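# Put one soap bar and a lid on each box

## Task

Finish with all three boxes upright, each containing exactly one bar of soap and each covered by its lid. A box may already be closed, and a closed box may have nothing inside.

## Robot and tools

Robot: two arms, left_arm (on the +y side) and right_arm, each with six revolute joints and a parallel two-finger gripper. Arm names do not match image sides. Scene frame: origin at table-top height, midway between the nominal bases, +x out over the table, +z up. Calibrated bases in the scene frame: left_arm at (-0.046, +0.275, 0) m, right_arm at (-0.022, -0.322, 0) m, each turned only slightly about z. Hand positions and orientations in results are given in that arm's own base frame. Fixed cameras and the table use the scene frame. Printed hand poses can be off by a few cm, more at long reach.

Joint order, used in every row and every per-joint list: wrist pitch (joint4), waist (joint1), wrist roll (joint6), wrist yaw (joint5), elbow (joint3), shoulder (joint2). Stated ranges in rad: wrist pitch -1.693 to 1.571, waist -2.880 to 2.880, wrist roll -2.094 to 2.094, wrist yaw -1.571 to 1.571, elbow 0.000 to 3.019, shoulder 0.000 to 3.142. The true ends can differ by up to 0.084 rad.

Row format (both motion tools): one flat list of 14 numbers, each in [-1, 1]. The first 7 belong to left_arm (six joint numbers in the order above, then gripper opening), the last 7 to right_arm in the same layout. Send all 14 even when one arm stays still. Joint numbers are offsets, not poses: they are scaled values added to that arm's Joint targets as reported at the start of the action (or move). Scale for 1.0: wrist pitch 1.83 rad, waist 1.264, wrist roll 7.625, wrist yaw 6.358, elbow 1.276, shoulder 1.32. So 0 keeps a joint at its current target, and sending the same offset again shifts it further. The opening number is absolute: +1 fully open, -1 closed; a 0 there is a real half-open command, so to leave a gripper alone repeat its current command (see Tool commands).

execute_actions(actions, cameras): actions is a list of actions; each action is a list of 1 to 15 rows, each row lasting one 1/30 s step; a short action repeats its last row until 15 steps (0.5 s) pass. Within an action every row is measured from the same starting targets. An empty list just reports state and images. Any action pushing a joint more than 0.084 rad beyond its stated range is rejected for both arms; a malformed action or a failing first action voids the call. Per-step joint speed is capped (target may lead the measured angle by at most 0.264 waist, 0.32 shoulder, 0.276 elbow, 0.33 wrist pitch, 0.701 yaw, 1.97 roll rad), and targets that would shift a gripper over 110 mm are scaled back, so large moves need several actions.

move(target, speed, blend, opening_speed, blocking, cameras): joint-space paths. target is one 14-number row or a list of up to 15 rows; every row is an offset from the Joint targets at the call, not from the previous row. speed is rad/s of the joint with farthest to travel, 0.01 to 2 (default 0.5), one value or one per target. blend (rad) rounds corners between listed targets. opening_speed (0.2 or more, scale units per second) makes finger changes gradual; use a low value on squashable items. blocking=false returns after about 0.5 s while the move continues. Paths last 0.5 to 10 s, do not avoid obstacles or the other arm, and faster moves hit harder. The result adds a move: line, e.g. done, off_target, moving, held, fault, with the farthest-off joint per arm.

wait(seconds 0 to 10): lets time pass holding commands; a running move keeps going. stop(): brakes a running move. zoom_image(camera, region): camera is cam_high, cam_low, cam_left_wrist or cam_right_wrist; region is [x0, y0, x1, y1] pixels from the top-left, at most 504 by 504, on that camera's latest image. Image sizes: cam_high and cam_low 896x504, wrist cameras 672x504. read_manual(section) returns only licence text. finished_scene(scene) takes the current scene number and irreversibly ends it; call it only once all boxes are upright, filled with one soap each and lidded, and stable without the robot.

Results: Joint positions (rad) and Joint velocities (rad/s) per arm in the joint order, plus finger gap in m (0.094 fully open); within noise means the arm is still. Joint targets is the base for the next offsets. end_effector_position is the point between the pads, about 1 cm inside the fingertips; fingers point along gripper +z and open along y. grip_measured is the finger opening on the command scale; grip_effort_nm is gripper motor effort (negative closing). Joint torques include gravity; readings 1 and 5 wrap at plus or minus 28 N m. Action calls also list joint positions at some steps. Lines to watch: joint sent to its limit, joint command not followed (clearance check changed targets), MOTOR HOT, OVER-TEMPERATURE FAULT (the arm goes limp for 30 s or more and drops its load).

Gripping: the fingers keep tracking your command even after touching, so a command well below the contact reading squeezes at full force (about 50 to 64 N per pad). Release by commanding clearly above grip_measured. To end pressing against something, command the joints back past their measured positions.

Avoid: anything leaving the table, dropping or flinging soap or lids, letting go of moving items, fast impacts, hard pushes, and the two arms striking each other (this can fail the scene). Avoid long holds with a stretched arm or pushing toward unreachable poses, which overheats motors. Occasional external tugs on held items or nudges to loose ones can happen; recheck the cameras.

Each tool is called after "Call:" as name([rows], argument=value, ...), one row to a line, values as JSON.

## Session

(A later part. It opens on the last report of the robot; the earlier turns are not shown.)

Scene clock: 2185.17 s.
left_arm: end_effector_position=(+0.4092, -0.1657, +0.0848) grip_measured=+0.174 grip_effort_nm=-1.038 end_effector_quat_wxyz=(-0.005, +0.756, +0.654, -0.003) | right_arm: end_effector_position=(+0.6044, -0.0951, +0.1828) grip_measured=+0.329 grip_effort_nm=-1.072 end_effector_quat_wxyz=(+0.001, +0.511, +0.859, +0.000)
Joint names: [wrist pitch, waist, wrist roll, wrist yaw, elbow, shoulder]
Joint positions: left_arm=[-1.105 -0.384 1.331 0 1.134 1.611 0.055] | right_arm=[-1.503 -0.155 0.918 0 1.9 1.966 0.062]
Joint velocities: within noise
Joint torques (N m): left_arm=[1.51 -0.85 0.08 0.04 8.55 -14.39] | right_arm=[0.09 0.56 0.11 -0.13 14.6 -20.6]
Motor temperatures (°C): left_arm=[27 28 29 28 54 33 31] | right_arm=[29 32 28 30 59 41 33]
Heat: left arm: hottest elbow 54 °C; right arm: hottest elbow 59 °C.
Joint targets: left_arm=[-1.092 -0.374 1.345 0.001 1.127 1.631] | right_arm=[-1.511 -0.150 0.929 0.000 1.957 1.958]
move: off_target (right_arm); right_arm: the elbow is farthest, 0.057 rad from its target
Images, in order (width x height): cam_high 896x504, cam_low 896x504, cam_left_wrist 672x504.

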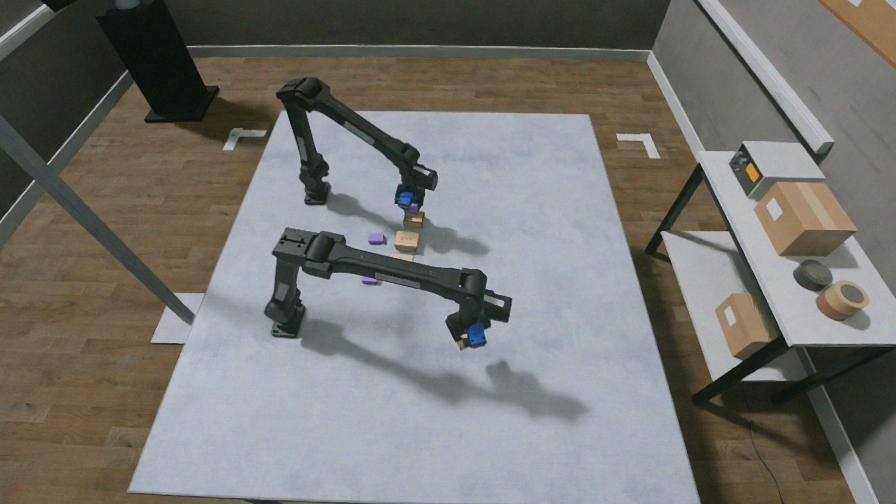

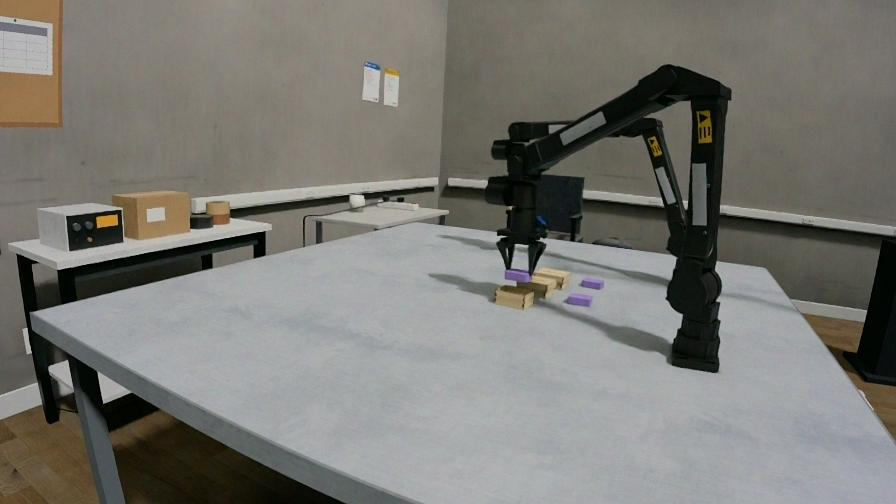

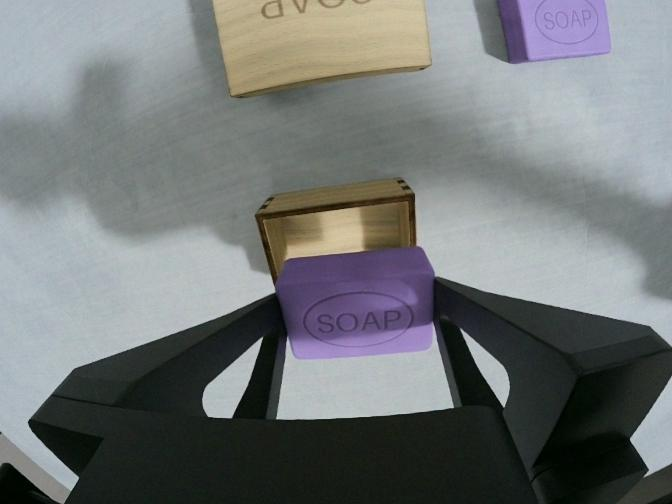

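Call:
move(target=[0.0213,0.001,-0.0059,0,-0.0133,0.0167,-0.15,0,0,0,0,0,0,0.22], speed=0.1, cameras=["cam_high","cam_left_wrist","cam_low"])

Call:
zoom_image(camera="cam_high", region=[370, 170, 450, 250])

Call:
zoom_image(camera="cam_low", region=[470, 230, 570, 320])

Scene clock: 2212.33 s.
left_arm: end_effector_position=(+0.4118, -0.1667, +0.0721) grip_measured=+0.174 grip_effort_nm=-1.038 end_effector_quat_wxyz=(-0.002, +0.751, +0.661, -0.001) | right_arm: end_effector_position=(+0.6044, -0.0951, +0.1828) grip_measured=+0.329 grip_effort_nm=-1.072 end_effector_quat_wxyz=(+0.001, +0.511, +0.859, +0.000)
Joint names: [wrist pitch, waist, wrist roll, wrist yaw, elbow, shoulder]
Joint positions: left_arm=[-1.065 -0.384 1.314 0 1.12 1.63 0.055] | right_arm=[-1.503 -0.155 0.918 0 1.9 1.966 0.062]
Joint velocities: within noise
Joint torques (N m): left_arm=[1.5 -0.79 -0.3 0.03 8.14 -14.27] | right_arm=[0.09 0.62 0.11 -0.12 14.6 -20.54]
Motor temperatures (°C): left_arm=[27 28 29 28 50 33 32] | right_arm=[29 32 28 30 59 41 33]
Heat: left arm: hottest elbow 50 °C; right arm: hottest elbow 59 °C.
Joint targets: left_arm=[-1.053 -0.373 1.300 0.001 1.110 1.653] | right_arm=[-1.511 -0.150 0.929 0.000 1.957 1.958]
move: off_target (right_arm); right_arm: the elbow is farthest, 0.057 rad from its target
Images, in order (width x height): cam_high 896x504, cam_low 896x504, cam_left_wrist 672x504.

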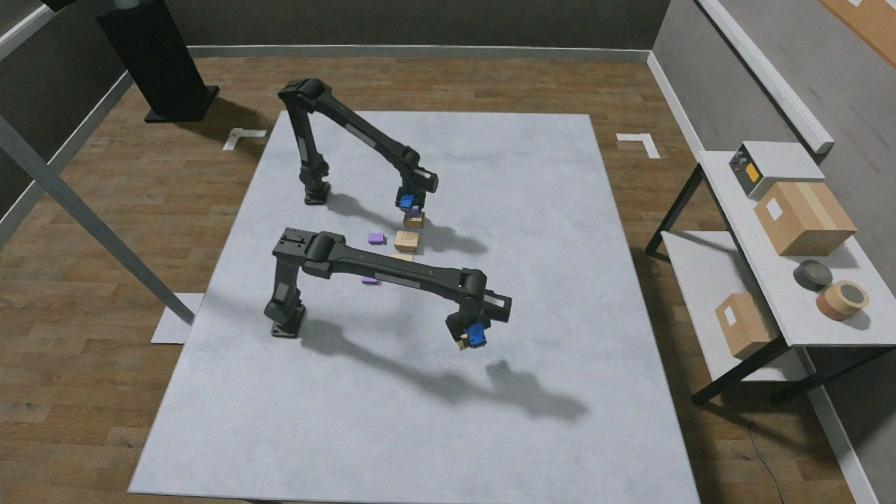

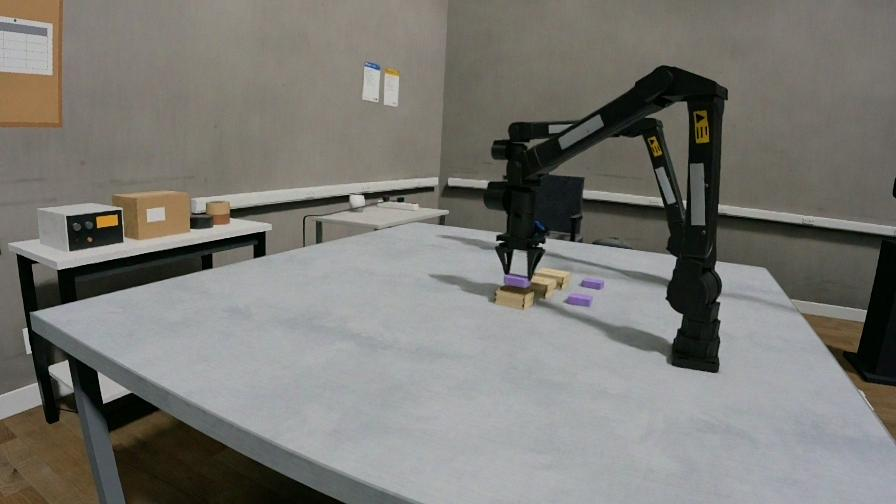

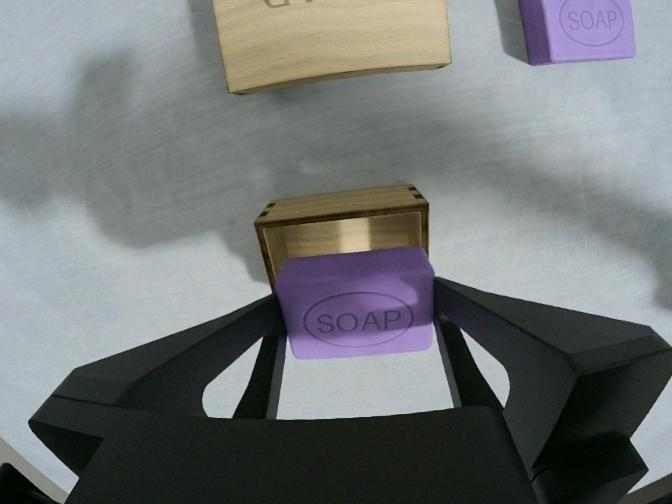

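Scaled by 6.300 from the camera's 896x504 image, which has a finer 1280x720 frame.

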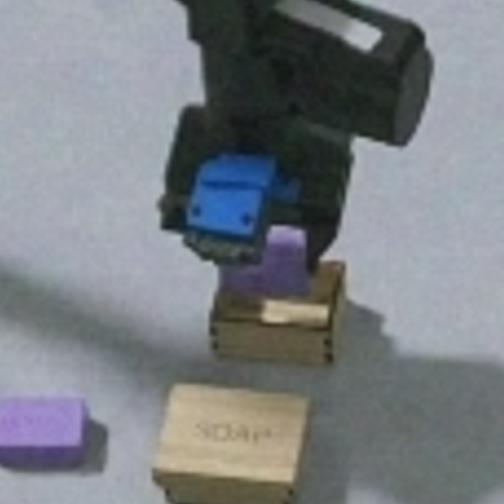

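Scaled by 5.040 from the camera's 896x504 image, which has a finer 1280x720 frame.

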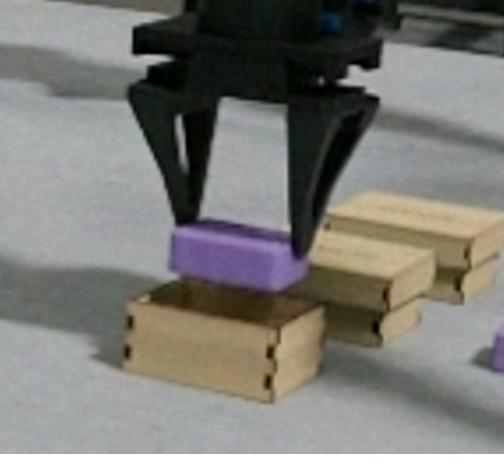

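Call:
move(target=[0.0104,0.005,-0.0022,0,-0.0024,0.0135,-0.15,0,0,0,0,0,0,0.22], speed=0.1, cameras=["cam_high","cam_left_wrist","cam_low"])

Call:
zoom_image(camera="cam_high", region=[390, 190, 440, 240])

Call:
zoom_image(camera="cam_low", region=[480, 260, 550, 320])

Scene clock: 2253.27 s.
left_arm: end_effector_position=(+0.4160, -0.1661, +0.0653) grip_measured=+0.174 grip_effort_nm=-1.038 end_effector_quat_wxyz=(-0.001, +0.743, +0.669, +0.000) | right_arm: end_effector_position=(+0.6044, -0.0951, +0.1828) grip_measured=+0.329 grip_effort_nm=-1.082 end_effector_quat_wxyz=(+0.001, +0.511, +0.859, +0.000)
Joint names: [wrist pitch, waist, wrist roll, wrist yaw, elbow, shoulder]
Joint positions: left_arm=[-1.046 -0.379 1.297 0 1.12 1.646 0.055] | right_arm=[-1.503 -0.155 0.918 0 1.9 1.966 0.062]
Joint velocities: within noise
Joint torques (N m): left_arm=[1.57 -0.67 -0.18 0.04 7.79 -14.39] | right_arm=[0.09 0.56 0.11 -0.13 14.6 -20.6]
Motor temperatures (°C): left_arm=[27 28 29 28 45 33 32] | right_arm=[29 32 28 30 59 41 33]
Heat: left arm: hottest elbow 45 °C; right arm: hottest elbow 59 °C.
Joint targets: left_arm=[-1.034 -0.367 1.283 0.001 1.107 1.671] | right_arm=[-1.511 -0.150 0.929 0.000 1.957 1.958]
move: off_target (right_arm); right_arm: the elbow is farthest, 0.057 rad from its target
Images, in order (width x height): cam_high 896x504, cam_low 896x504, cam_left_wrist 672x504.

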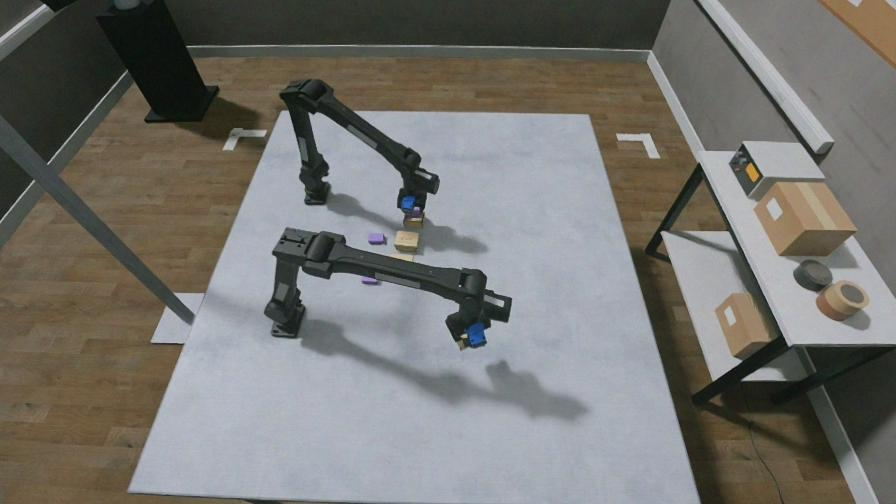

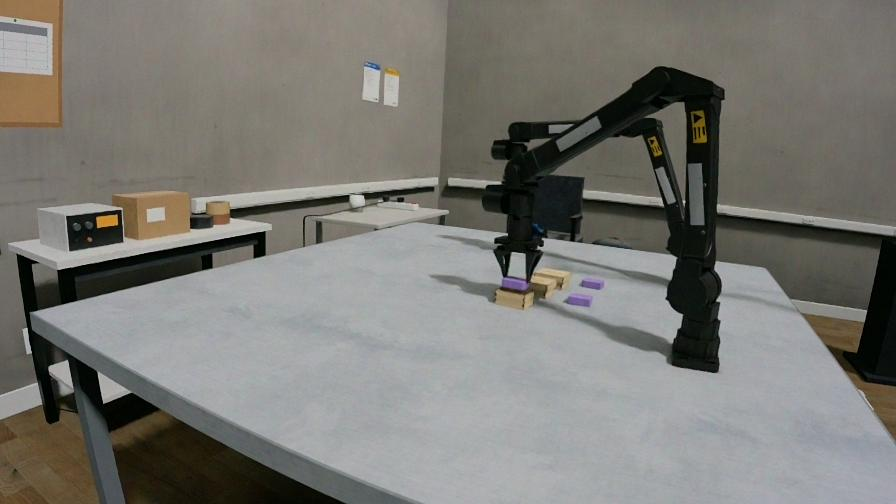

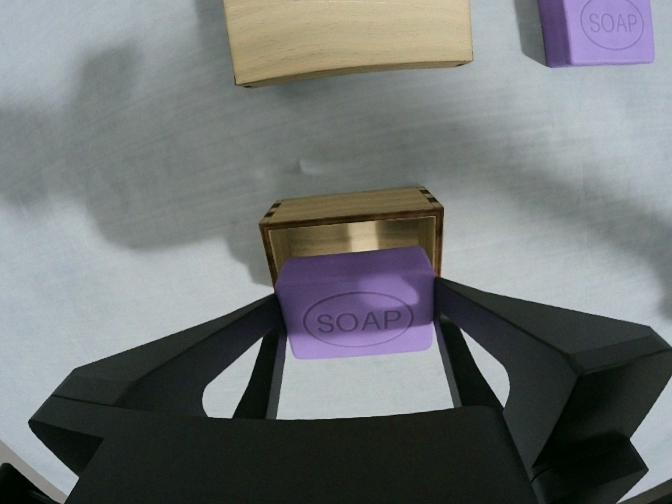

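Scaled by 10.080 from the camera's 896x504 image, which has a finer 1280x720 frame.

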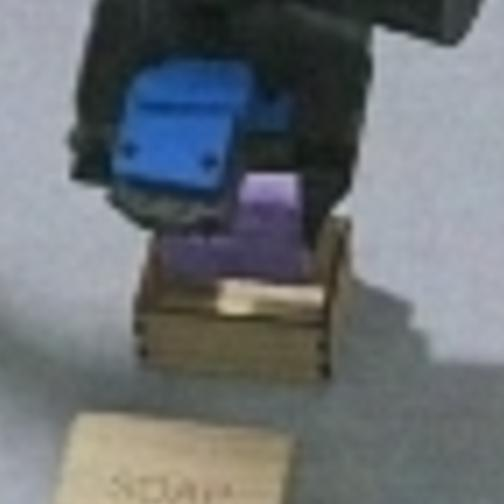

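Scaled by 7.200 from the camera's 896x504 image, which has a finer 1280x720 frame.

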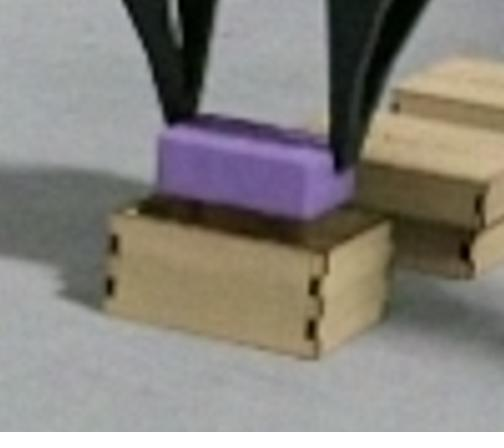

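Call:
move(target=[0.024,0,0,0,-0.0172,0.0197,-0.15,0,0,0,0,0,0,0.22], speed=0.05, cameras=["cam_high","cam_left_wrist","cam_low"])

Call:
zoom_image(camera="cam_high", region=[390, 190, 440, 240])

Call:
zoom_image(camera="cam_low", region=[480, 260, 550, 320])

Scene clock: 2292.97 s.
left_arm: end_effector_position=(+0.4141, -0.1653, +0.0465) grip_measured=+0.174 grip_effort_nm=-1.038 end_effector_quat_wxyz=(-0.004, +0.743, +0.669, -0.002) | right_arm: end_effector_position=(+0.6044, -0.0951, +0.1828) grip_measured=+0.329 grip_effort_nm=-1.077 end_effector_quat_wxyz=(+0.001, +0.511, +0.859, +0.000)
Joint names: [wrist pitch, waist, wrist roll, wrist yaw, elbow, shoulder]
Joint positions: left_arm=[-1.003 -0.379 1.297 0 1.096 1.672 0.055] | right_arm=[-1.503 -0.155 0.918 0 1.9 1.966 0.062]
Joint velocities: within noise
Joint torques (N m): left_arm=[1.63 -0.67 -0.21 0.04 7.73 -14.86] | right_arm=[0.09 0.62 0.11 -0.12 14.6 -20.6]
Motor temperatures (°C): left_arm=[27 28 29 28 43 35 32] | right_arm=[29 32 28 30 60 41 33]
Heat: left arm: hottest elbow 43 °C; right arm: hottest elbow 60 °C.
Joint targets: left_arm=[-0.990 -0.367 1.283 0.001 1.085 1.697] | right_arm=[-1.511 -0.150 0.929 0.000 1.957 1.958]
move: off_target (right_arm); right_arm: the elbow is farthest, 0.057 rad from its target
Images, in order (width x height): cam_high 896x504, cam_low 896x504, cam_left_wrist 672x504.

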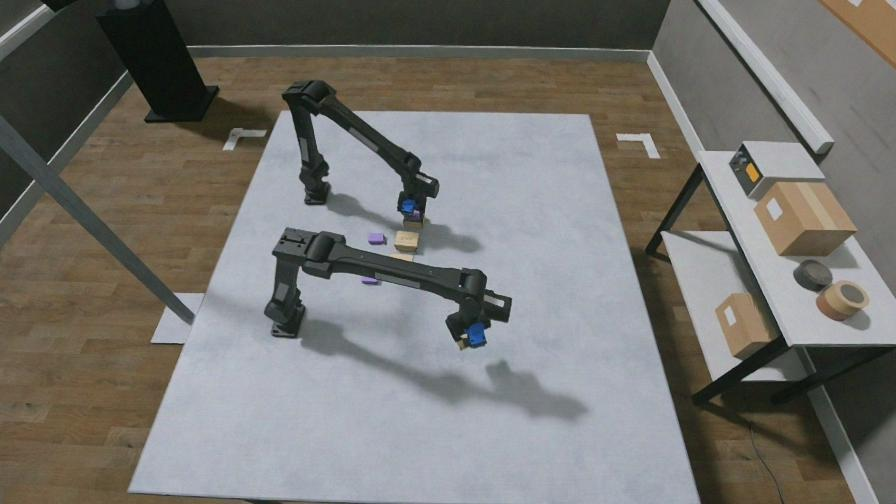

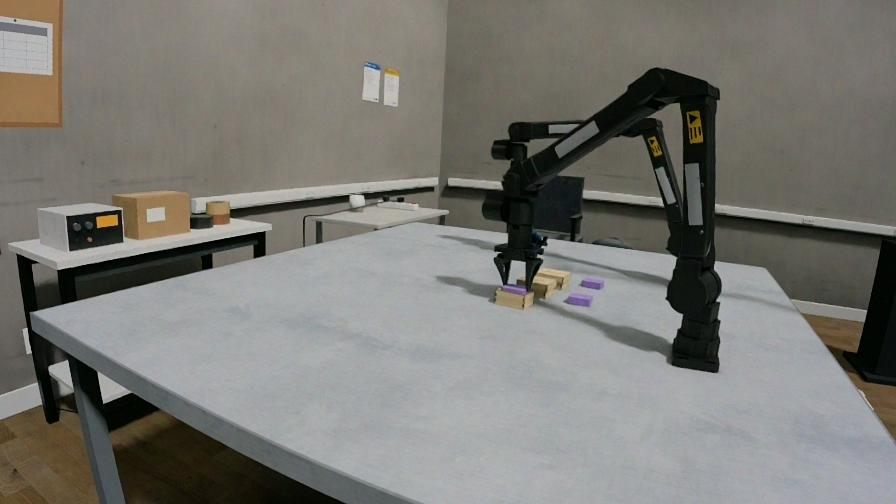

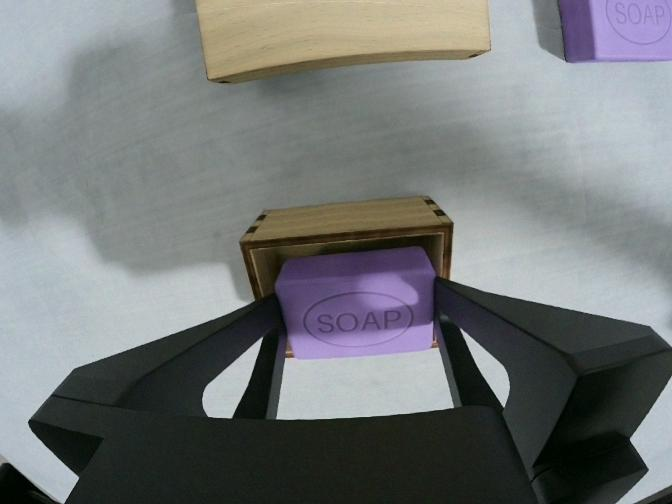

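Scaled by 10.080 from the camera's 896x504 image, which has a finer 1280x720 frame.

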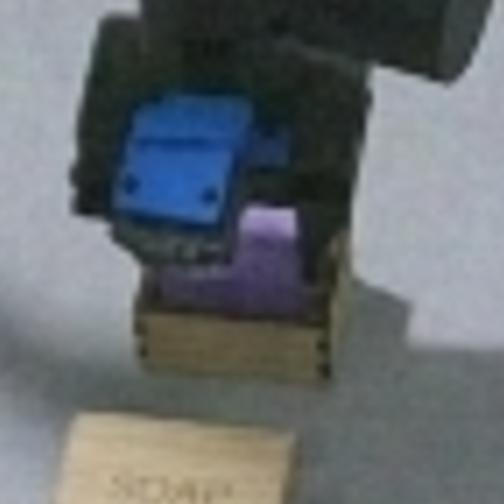

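Scaled by 7.200 from the camera's 896x504 image, which has a finer 1280x720 frame.

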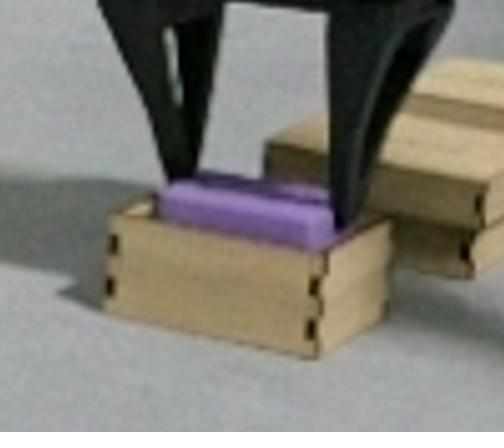

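Call:
move(target=[0,0,0,0,0,0,0.4,0,0,0,0,0,0,0.22], opening_speed=0.4, cameras=["cam_high","cam_left_wrist","cam_low"])

Call:
zoom_image(camera="cam_low", region=[480, 260, 550, 320])

Scene clock: 2300.70 s.
left_arm: end_effector_position=(+0.4143, -0.1653, +0.0465) grip_measured=+0.397 grip_effort_nm=0.120 end_effector_quat_wxyz=(-0.003, +0.743, +0.669, -0.002) | right_arm: end_effector_position=(+0.6044, -0.0951, +0.1828) grip_measured=+0.329 grip_effort_nm=-1.077 end_effector_quat_wxyz=(+0.001, +0.511, +0.859, +0.000)
Joint names: [wrist pitch, waist, wrist roll, wrist yaw, elbow, shoulder]
Joint positions: left_arm=[-1.002 -0.379 1.297 0 1.096 1.672 0.066] | right_arm=[-1.503 -0.155 0.918 0 1.9 1.966 0.062]
Joint velocities: within noise
Joint torques (N m): left_arm=[1.5 -0.62 -0.21 0.03 7.73 -14.45] | right_arm=[0.09 0.67 0.12 -0.13 14.6 -20.54]
Motor temperatures (°C): left_arm=[27 28 29 28 43 34 32] | right_arm=[29 32 28 30 60 41 33]
Heat: left arm: hottest elbow 43 °C; right arm: hottest elbow 60 °C.
Joint targets: left_arm=[-0.990 -0.367 1.283 0.001 1.085 1.697] | right_arm=[-1.511 -0.150 0.929 0.000 1.957 1.958]
move: off_target (right_arm); right_arm: the elbow is farthest, 0.057 rad from its target
Images, in order (width x height): cam_high 896x504, cam_low 896x504, cam_left_wrist 672x504.

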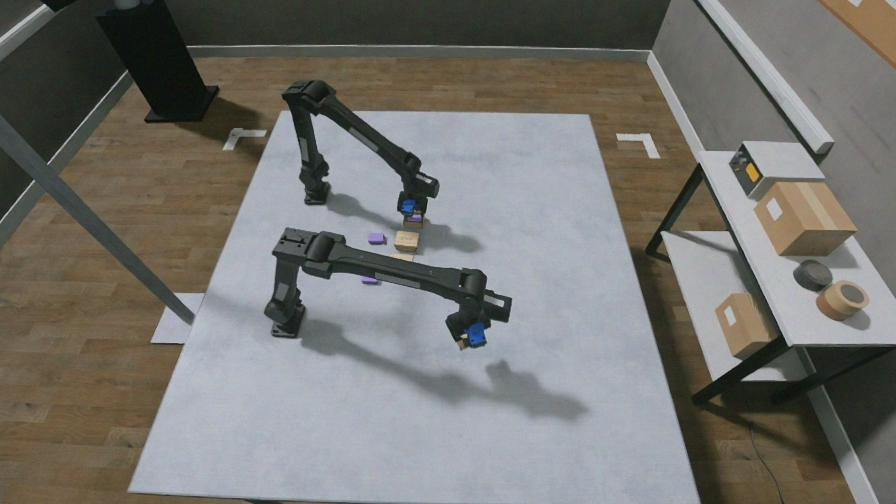

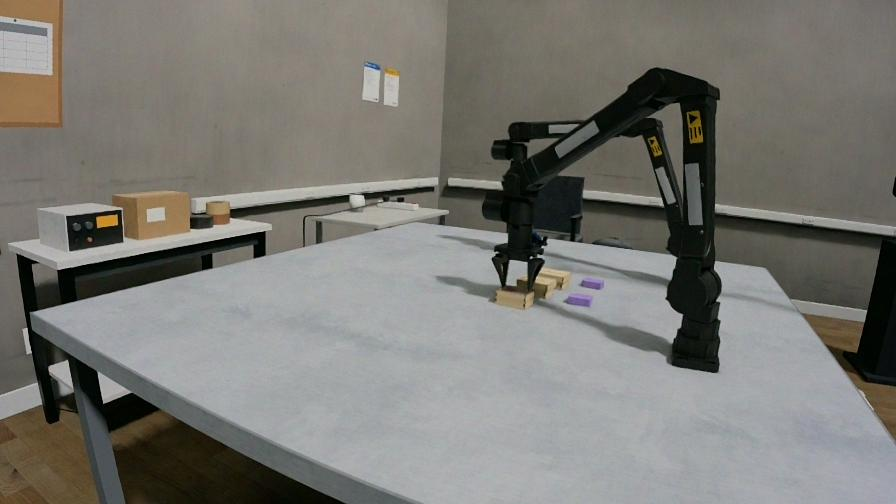

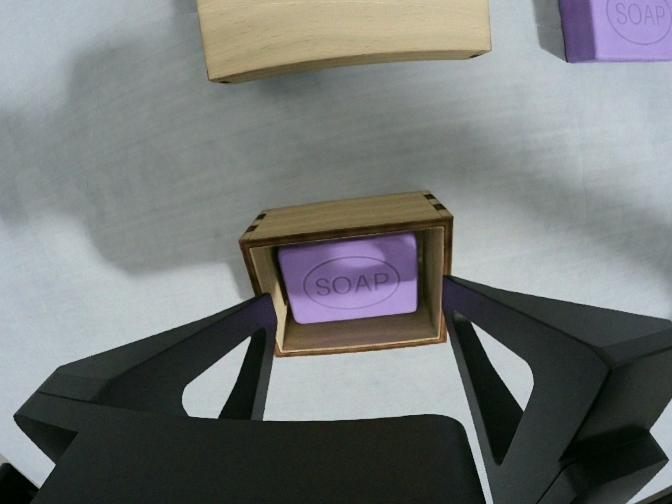

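Scaled by 7.200 from the camera's 896x504 image, which has a finer 1280x720 frame.

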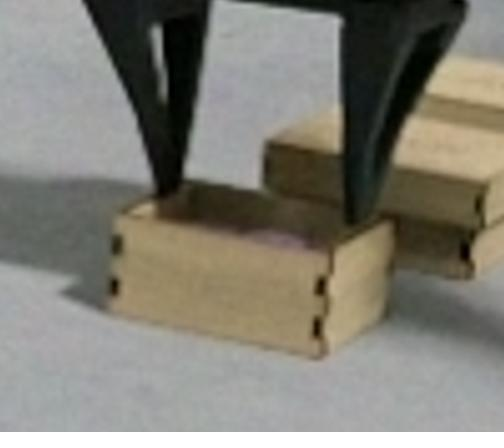

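Call:
move([
  [-0.01,0,0,0,0.05,-0.03,0.4,0,0,0,0,0,0,0.22],
  [-0.15,0,0,0,0.15,-0.12,0.4,0,0,0,0,0,0,0.22],
  [-0.2951,0.6210,-0.1683,0,0.1176,-0.3189,1,0,0,0,0,0,0,0.22],
], speed=[0.1,0.3,0.7], cameras=["cam_high","cam_low","cam_left_wrist"])

Call:
zoom_image(camera="cam_low", region=[470, 260, 560, 320])

Call:
zoom_image(camera="cam_high", region=[380, 180, 440, 260])

Scene clock: 2318.13 s.
left_arm: end_effector_position=(+0.3293, +0.1433, +0.2425) grip_measured=+0.997 grip_effort_nm=0.110 end_effector_quat_wxyz=(-0.006, -0.198, +0.980, -0.001) | right_arm: end_effector_position=(+0.6044, -0.0951, +0.1828) grip_measured=+0.329 grip_effort_nm=-1.072 end_effector_quat_wxyz=(+0.001, +0.511, +0.859, +0.000)
Joint names: [wrist pitch, waist, wrist roll, wrist yaw, elbow, shoulder]
Joint positions: left_arm=[-1.519 0.412 0.014 0 1.223 1.288 0.094] | right_arm=[-1.503 -0.155 0.918 0 1.9 1.966 0.062]
Joint velocities: within noise
Joint torques (N m): left_arm=[0.58 -1.03 -0.22 -0.03 11.51 -12.57] | right_arm=[0.09 0.62 0.11 -0.13 14.6 -20.6]
Motor temperatures (°C): left_arm=[27 28 29 28 44 34 32] | right_arm=[29 32 28 30 60 41 33]
Heat: left arm: hottest elbow 44 °C; right arm: hottest elbow 60 °C.
Joint targets: left_arm=[-1.530 0.418 0.000 0.001 1.235 1.276] | right_arm=[-1.511 -0.150 0.929 0.000 1.957 1.958]
move: off_target (right_arm); right_arm: the elbow is farthest, 0.057 rad from its target
Images, in order (width x height): cam_high 896x504, cam_low 896x504, cam_left_wrist 672x504.

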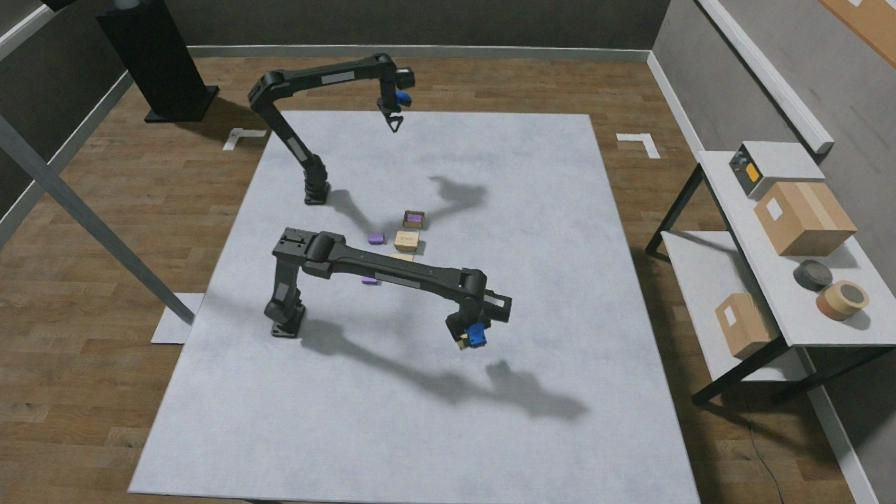

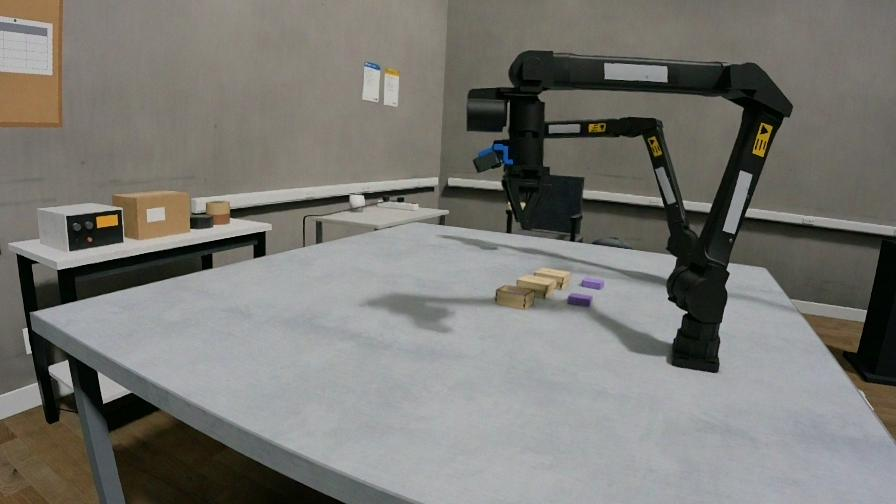

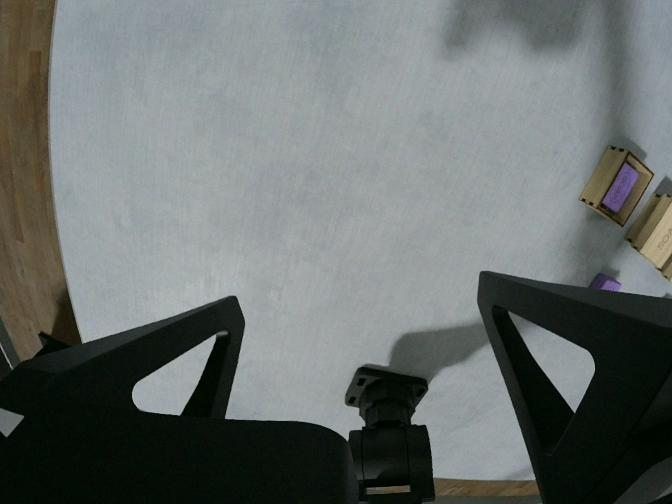

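Scaled by 5.600 from the camera's 896x504 image, which has a finer 1280x720 frame.

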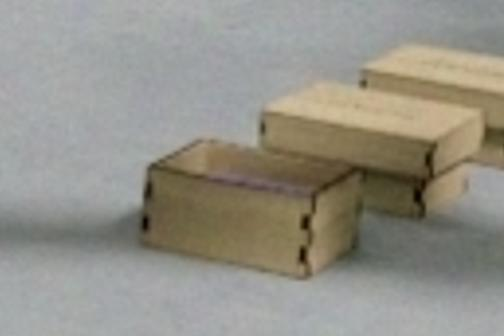

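Scaled by 6.300 from the camera's 896x504 image, which has a finer 1280x720 frame.

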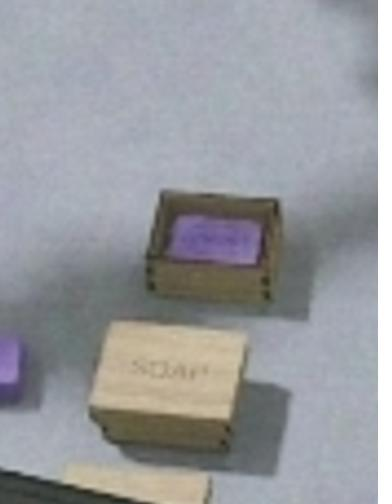

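Call:
move(target=[0,0,0,0,0,0,1, 0,0.816,0,0,0,0,0.22], speed=0.5)

Scene clock: 2388.70 s.
left_arm: end_effector_position=(+0.3293, +0.1433, +0.2425) grip_measured=+0.998 grip_effort_nm=0.115 end_effector_quat_wxyz=(-0.006, -0.198, +0.980, -0.001) | right_arm: end_effector_position=(+0.3867, +0.4741, +0.1828) grip_measured=+0.329 grip_effort_nm=-1.082 end_effector_quat_wxyz=(+0.000, +0.015, +1.000, +0.001)
Joint names: [wrist pitch, waist, wrist roll, wrist yaw, elbow, shoulder]
Joint positions: left_arm=[-1.519 0.412 0.013 0 1.223 1.288 0.094] | right_arm=[-1.503 0.887 0.918 -0.001 1.9 1.966 0.062]
Joint velocities: within noise
Joint torques (N m): left_arm=[0.59 -1.03 -0.21 -0.02 11.49 -12.57] | right_arm=[0.09 -0.44 0.11 -0.09 14.6 -20.54]
Motor temperatures (°C): left_arm=[27 28 29 28 50 34 31] | right_arm=[29 32 28 30 61 42 33]
Heat: left arm: hottest elbow 50 °C; right arm: hottest elbow 61 °C.
Joint targets: left_arm=[-1.530 0.418 0.000 0.001 1.235 1.276] | right_arm=[-1.511 0.882 0.928 0.000 1.957 1.958]
move: off_target (right_arm); right_arm: the elbow is farthest, 0.057 rad from its target

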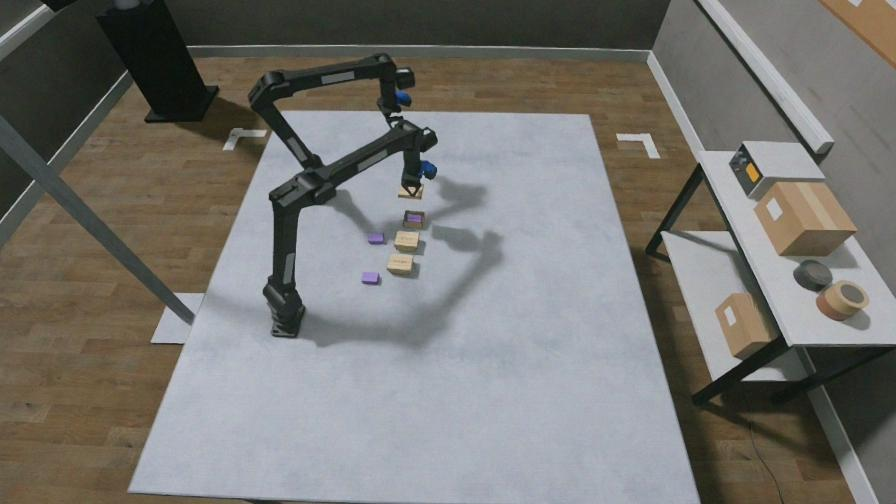

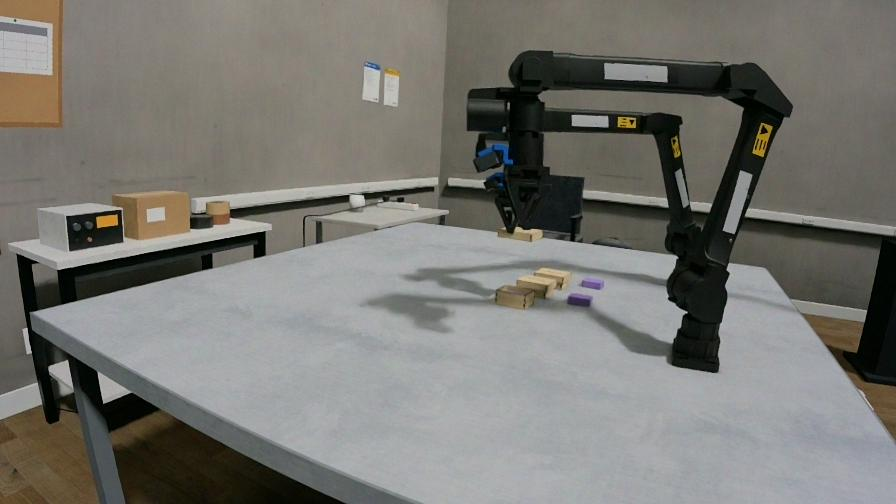

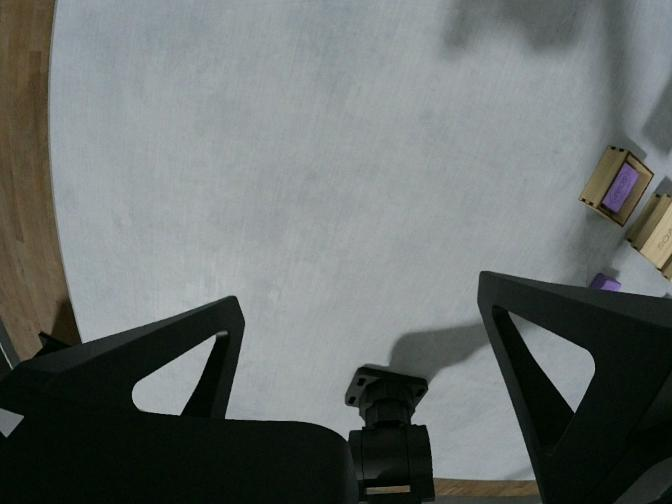

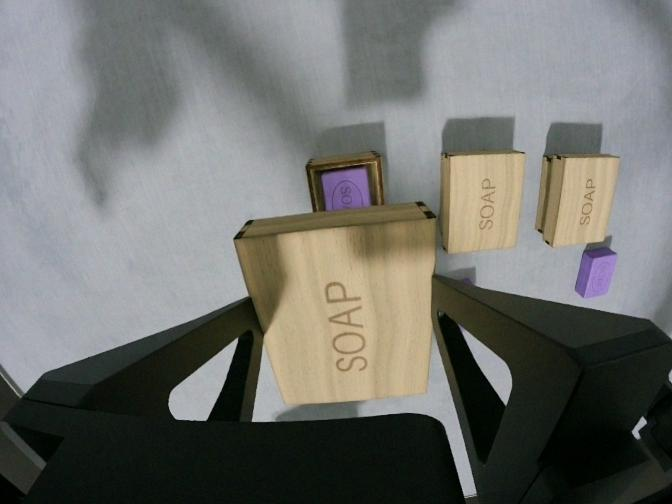

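Call:
move([
  [0,0,0,0,0,0,1, 0.1268,-0.0071,0,0,-0.1897,0.0553,0.22],
  [0,0,0,0,0,0,1, 0.1552,-0.0071,0,0,-0.2108,0.075,0.22],
], speed=[0.15,0.05], blend=0.01)

Call:
zoom_image(camera="cam_low", region=[470, 260, 560, 320])

Call:
zoom_image(camera="cam_high", region=[380, 180, 440, 260])

Scene clock: 2411.87 s.
left_arm: end_effector_position=(+0.3293, +0.1433, +0.2425) grip_measured=+0.998 grip_effort_nm=0.115 end_effector_quat_wxyz=(-0.006, -0.198, +0.980, -0.001) | right_arm: end_effector_position=(+0.3913, +0.4735, +0.0728) grip_measured=+0.329 grip_effort_nm=-1.072 end_effector_quat_wxyz=(+0.003, +0.018, +1.000, +0.004)
Joint names: [wrist pitch, waist, wrist roll, wrist yaw, elbow, shoulder]
Joint positions: left_arm=[-1.519 0.412 0.013 0 1.223 1.288 0.094] | right_arm=[-1.236 0.881 0.918 -0.001 1.702 2.027 0.062]
Joint velocities: within noise
Joint torques (N m): left_arm=[0.61 -1.08 -0.21 -0.03 11.52 -12.63] | right_arm=[0.65 -0.67 0.11 -0.1 8.1 -17.96]
Motor temperatures (°C): left_arm=[27 28 29 28 51 33 30] | right_arm=[29 32 28 30 61 42 33]
Heat: left arm: hottest elbow 51 °C; right arm: hottest elbow 61 °C.
Joint targets: left_arm=[-1.530 0.418 0.000 0.001 1.235 1.276] | right_arm=[-1.227 0.873 0.928 0.000 1.688 2.056]
move: done

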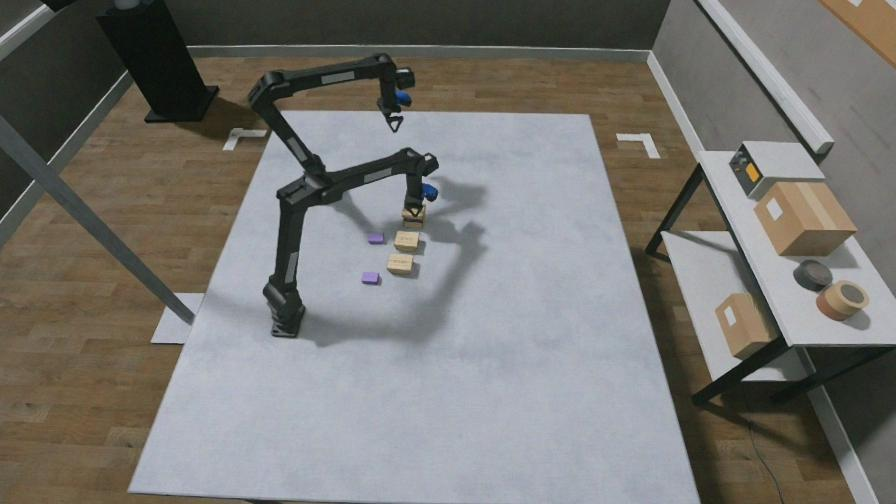

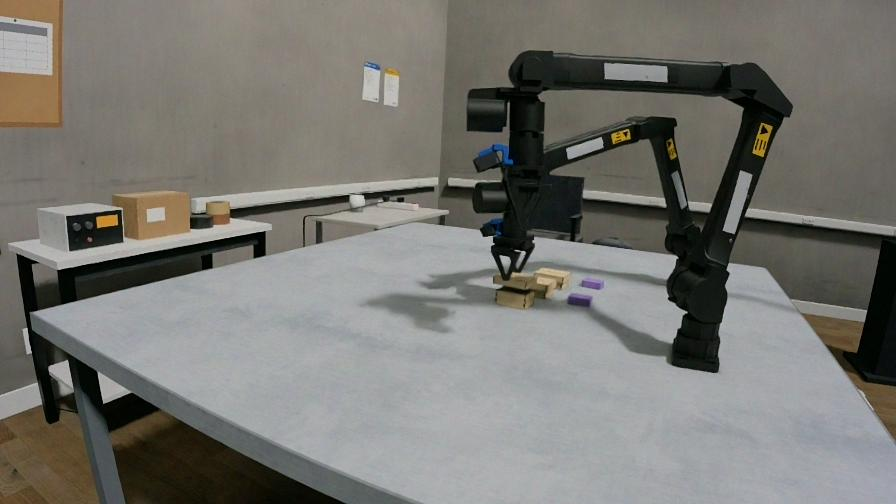

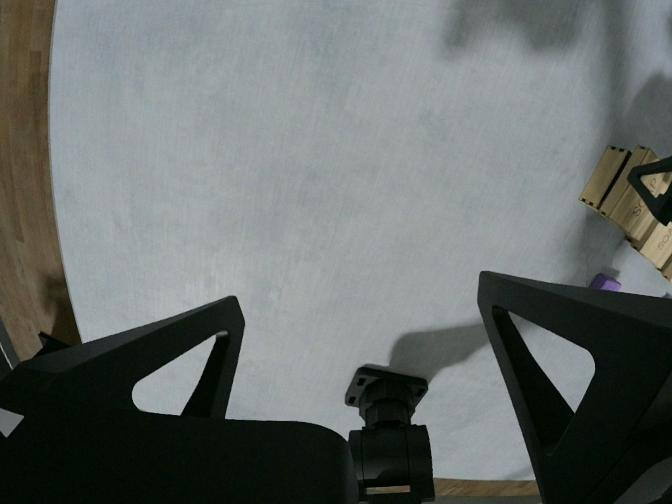

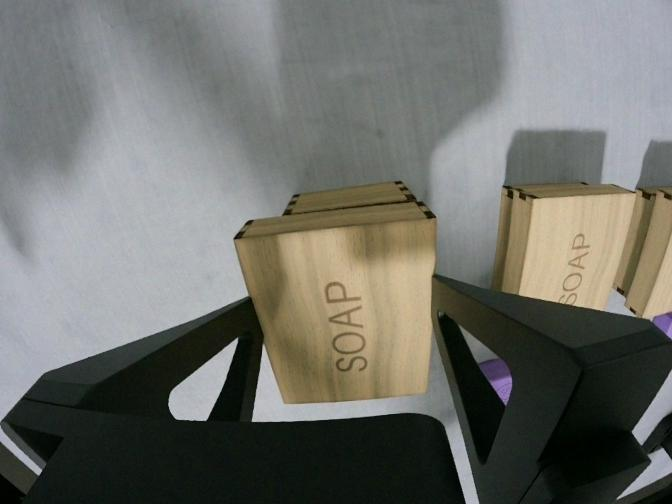

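Scaled by 5.600 from the camera's 896x504 image, which has a finer 1280x720 frame.

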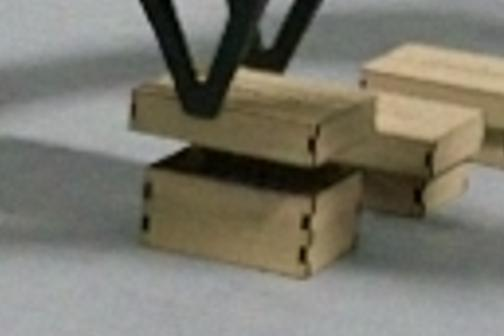

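Scaled by 6.300 from the camera's 896x504 image, which has a finer 1280x720 frame.

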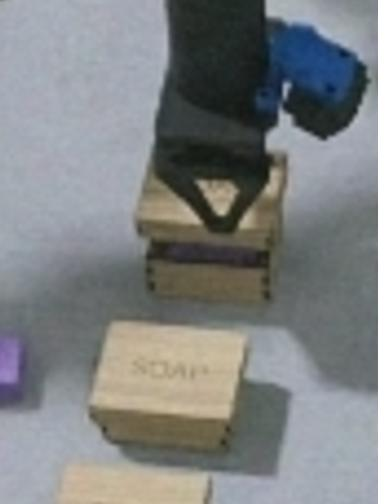

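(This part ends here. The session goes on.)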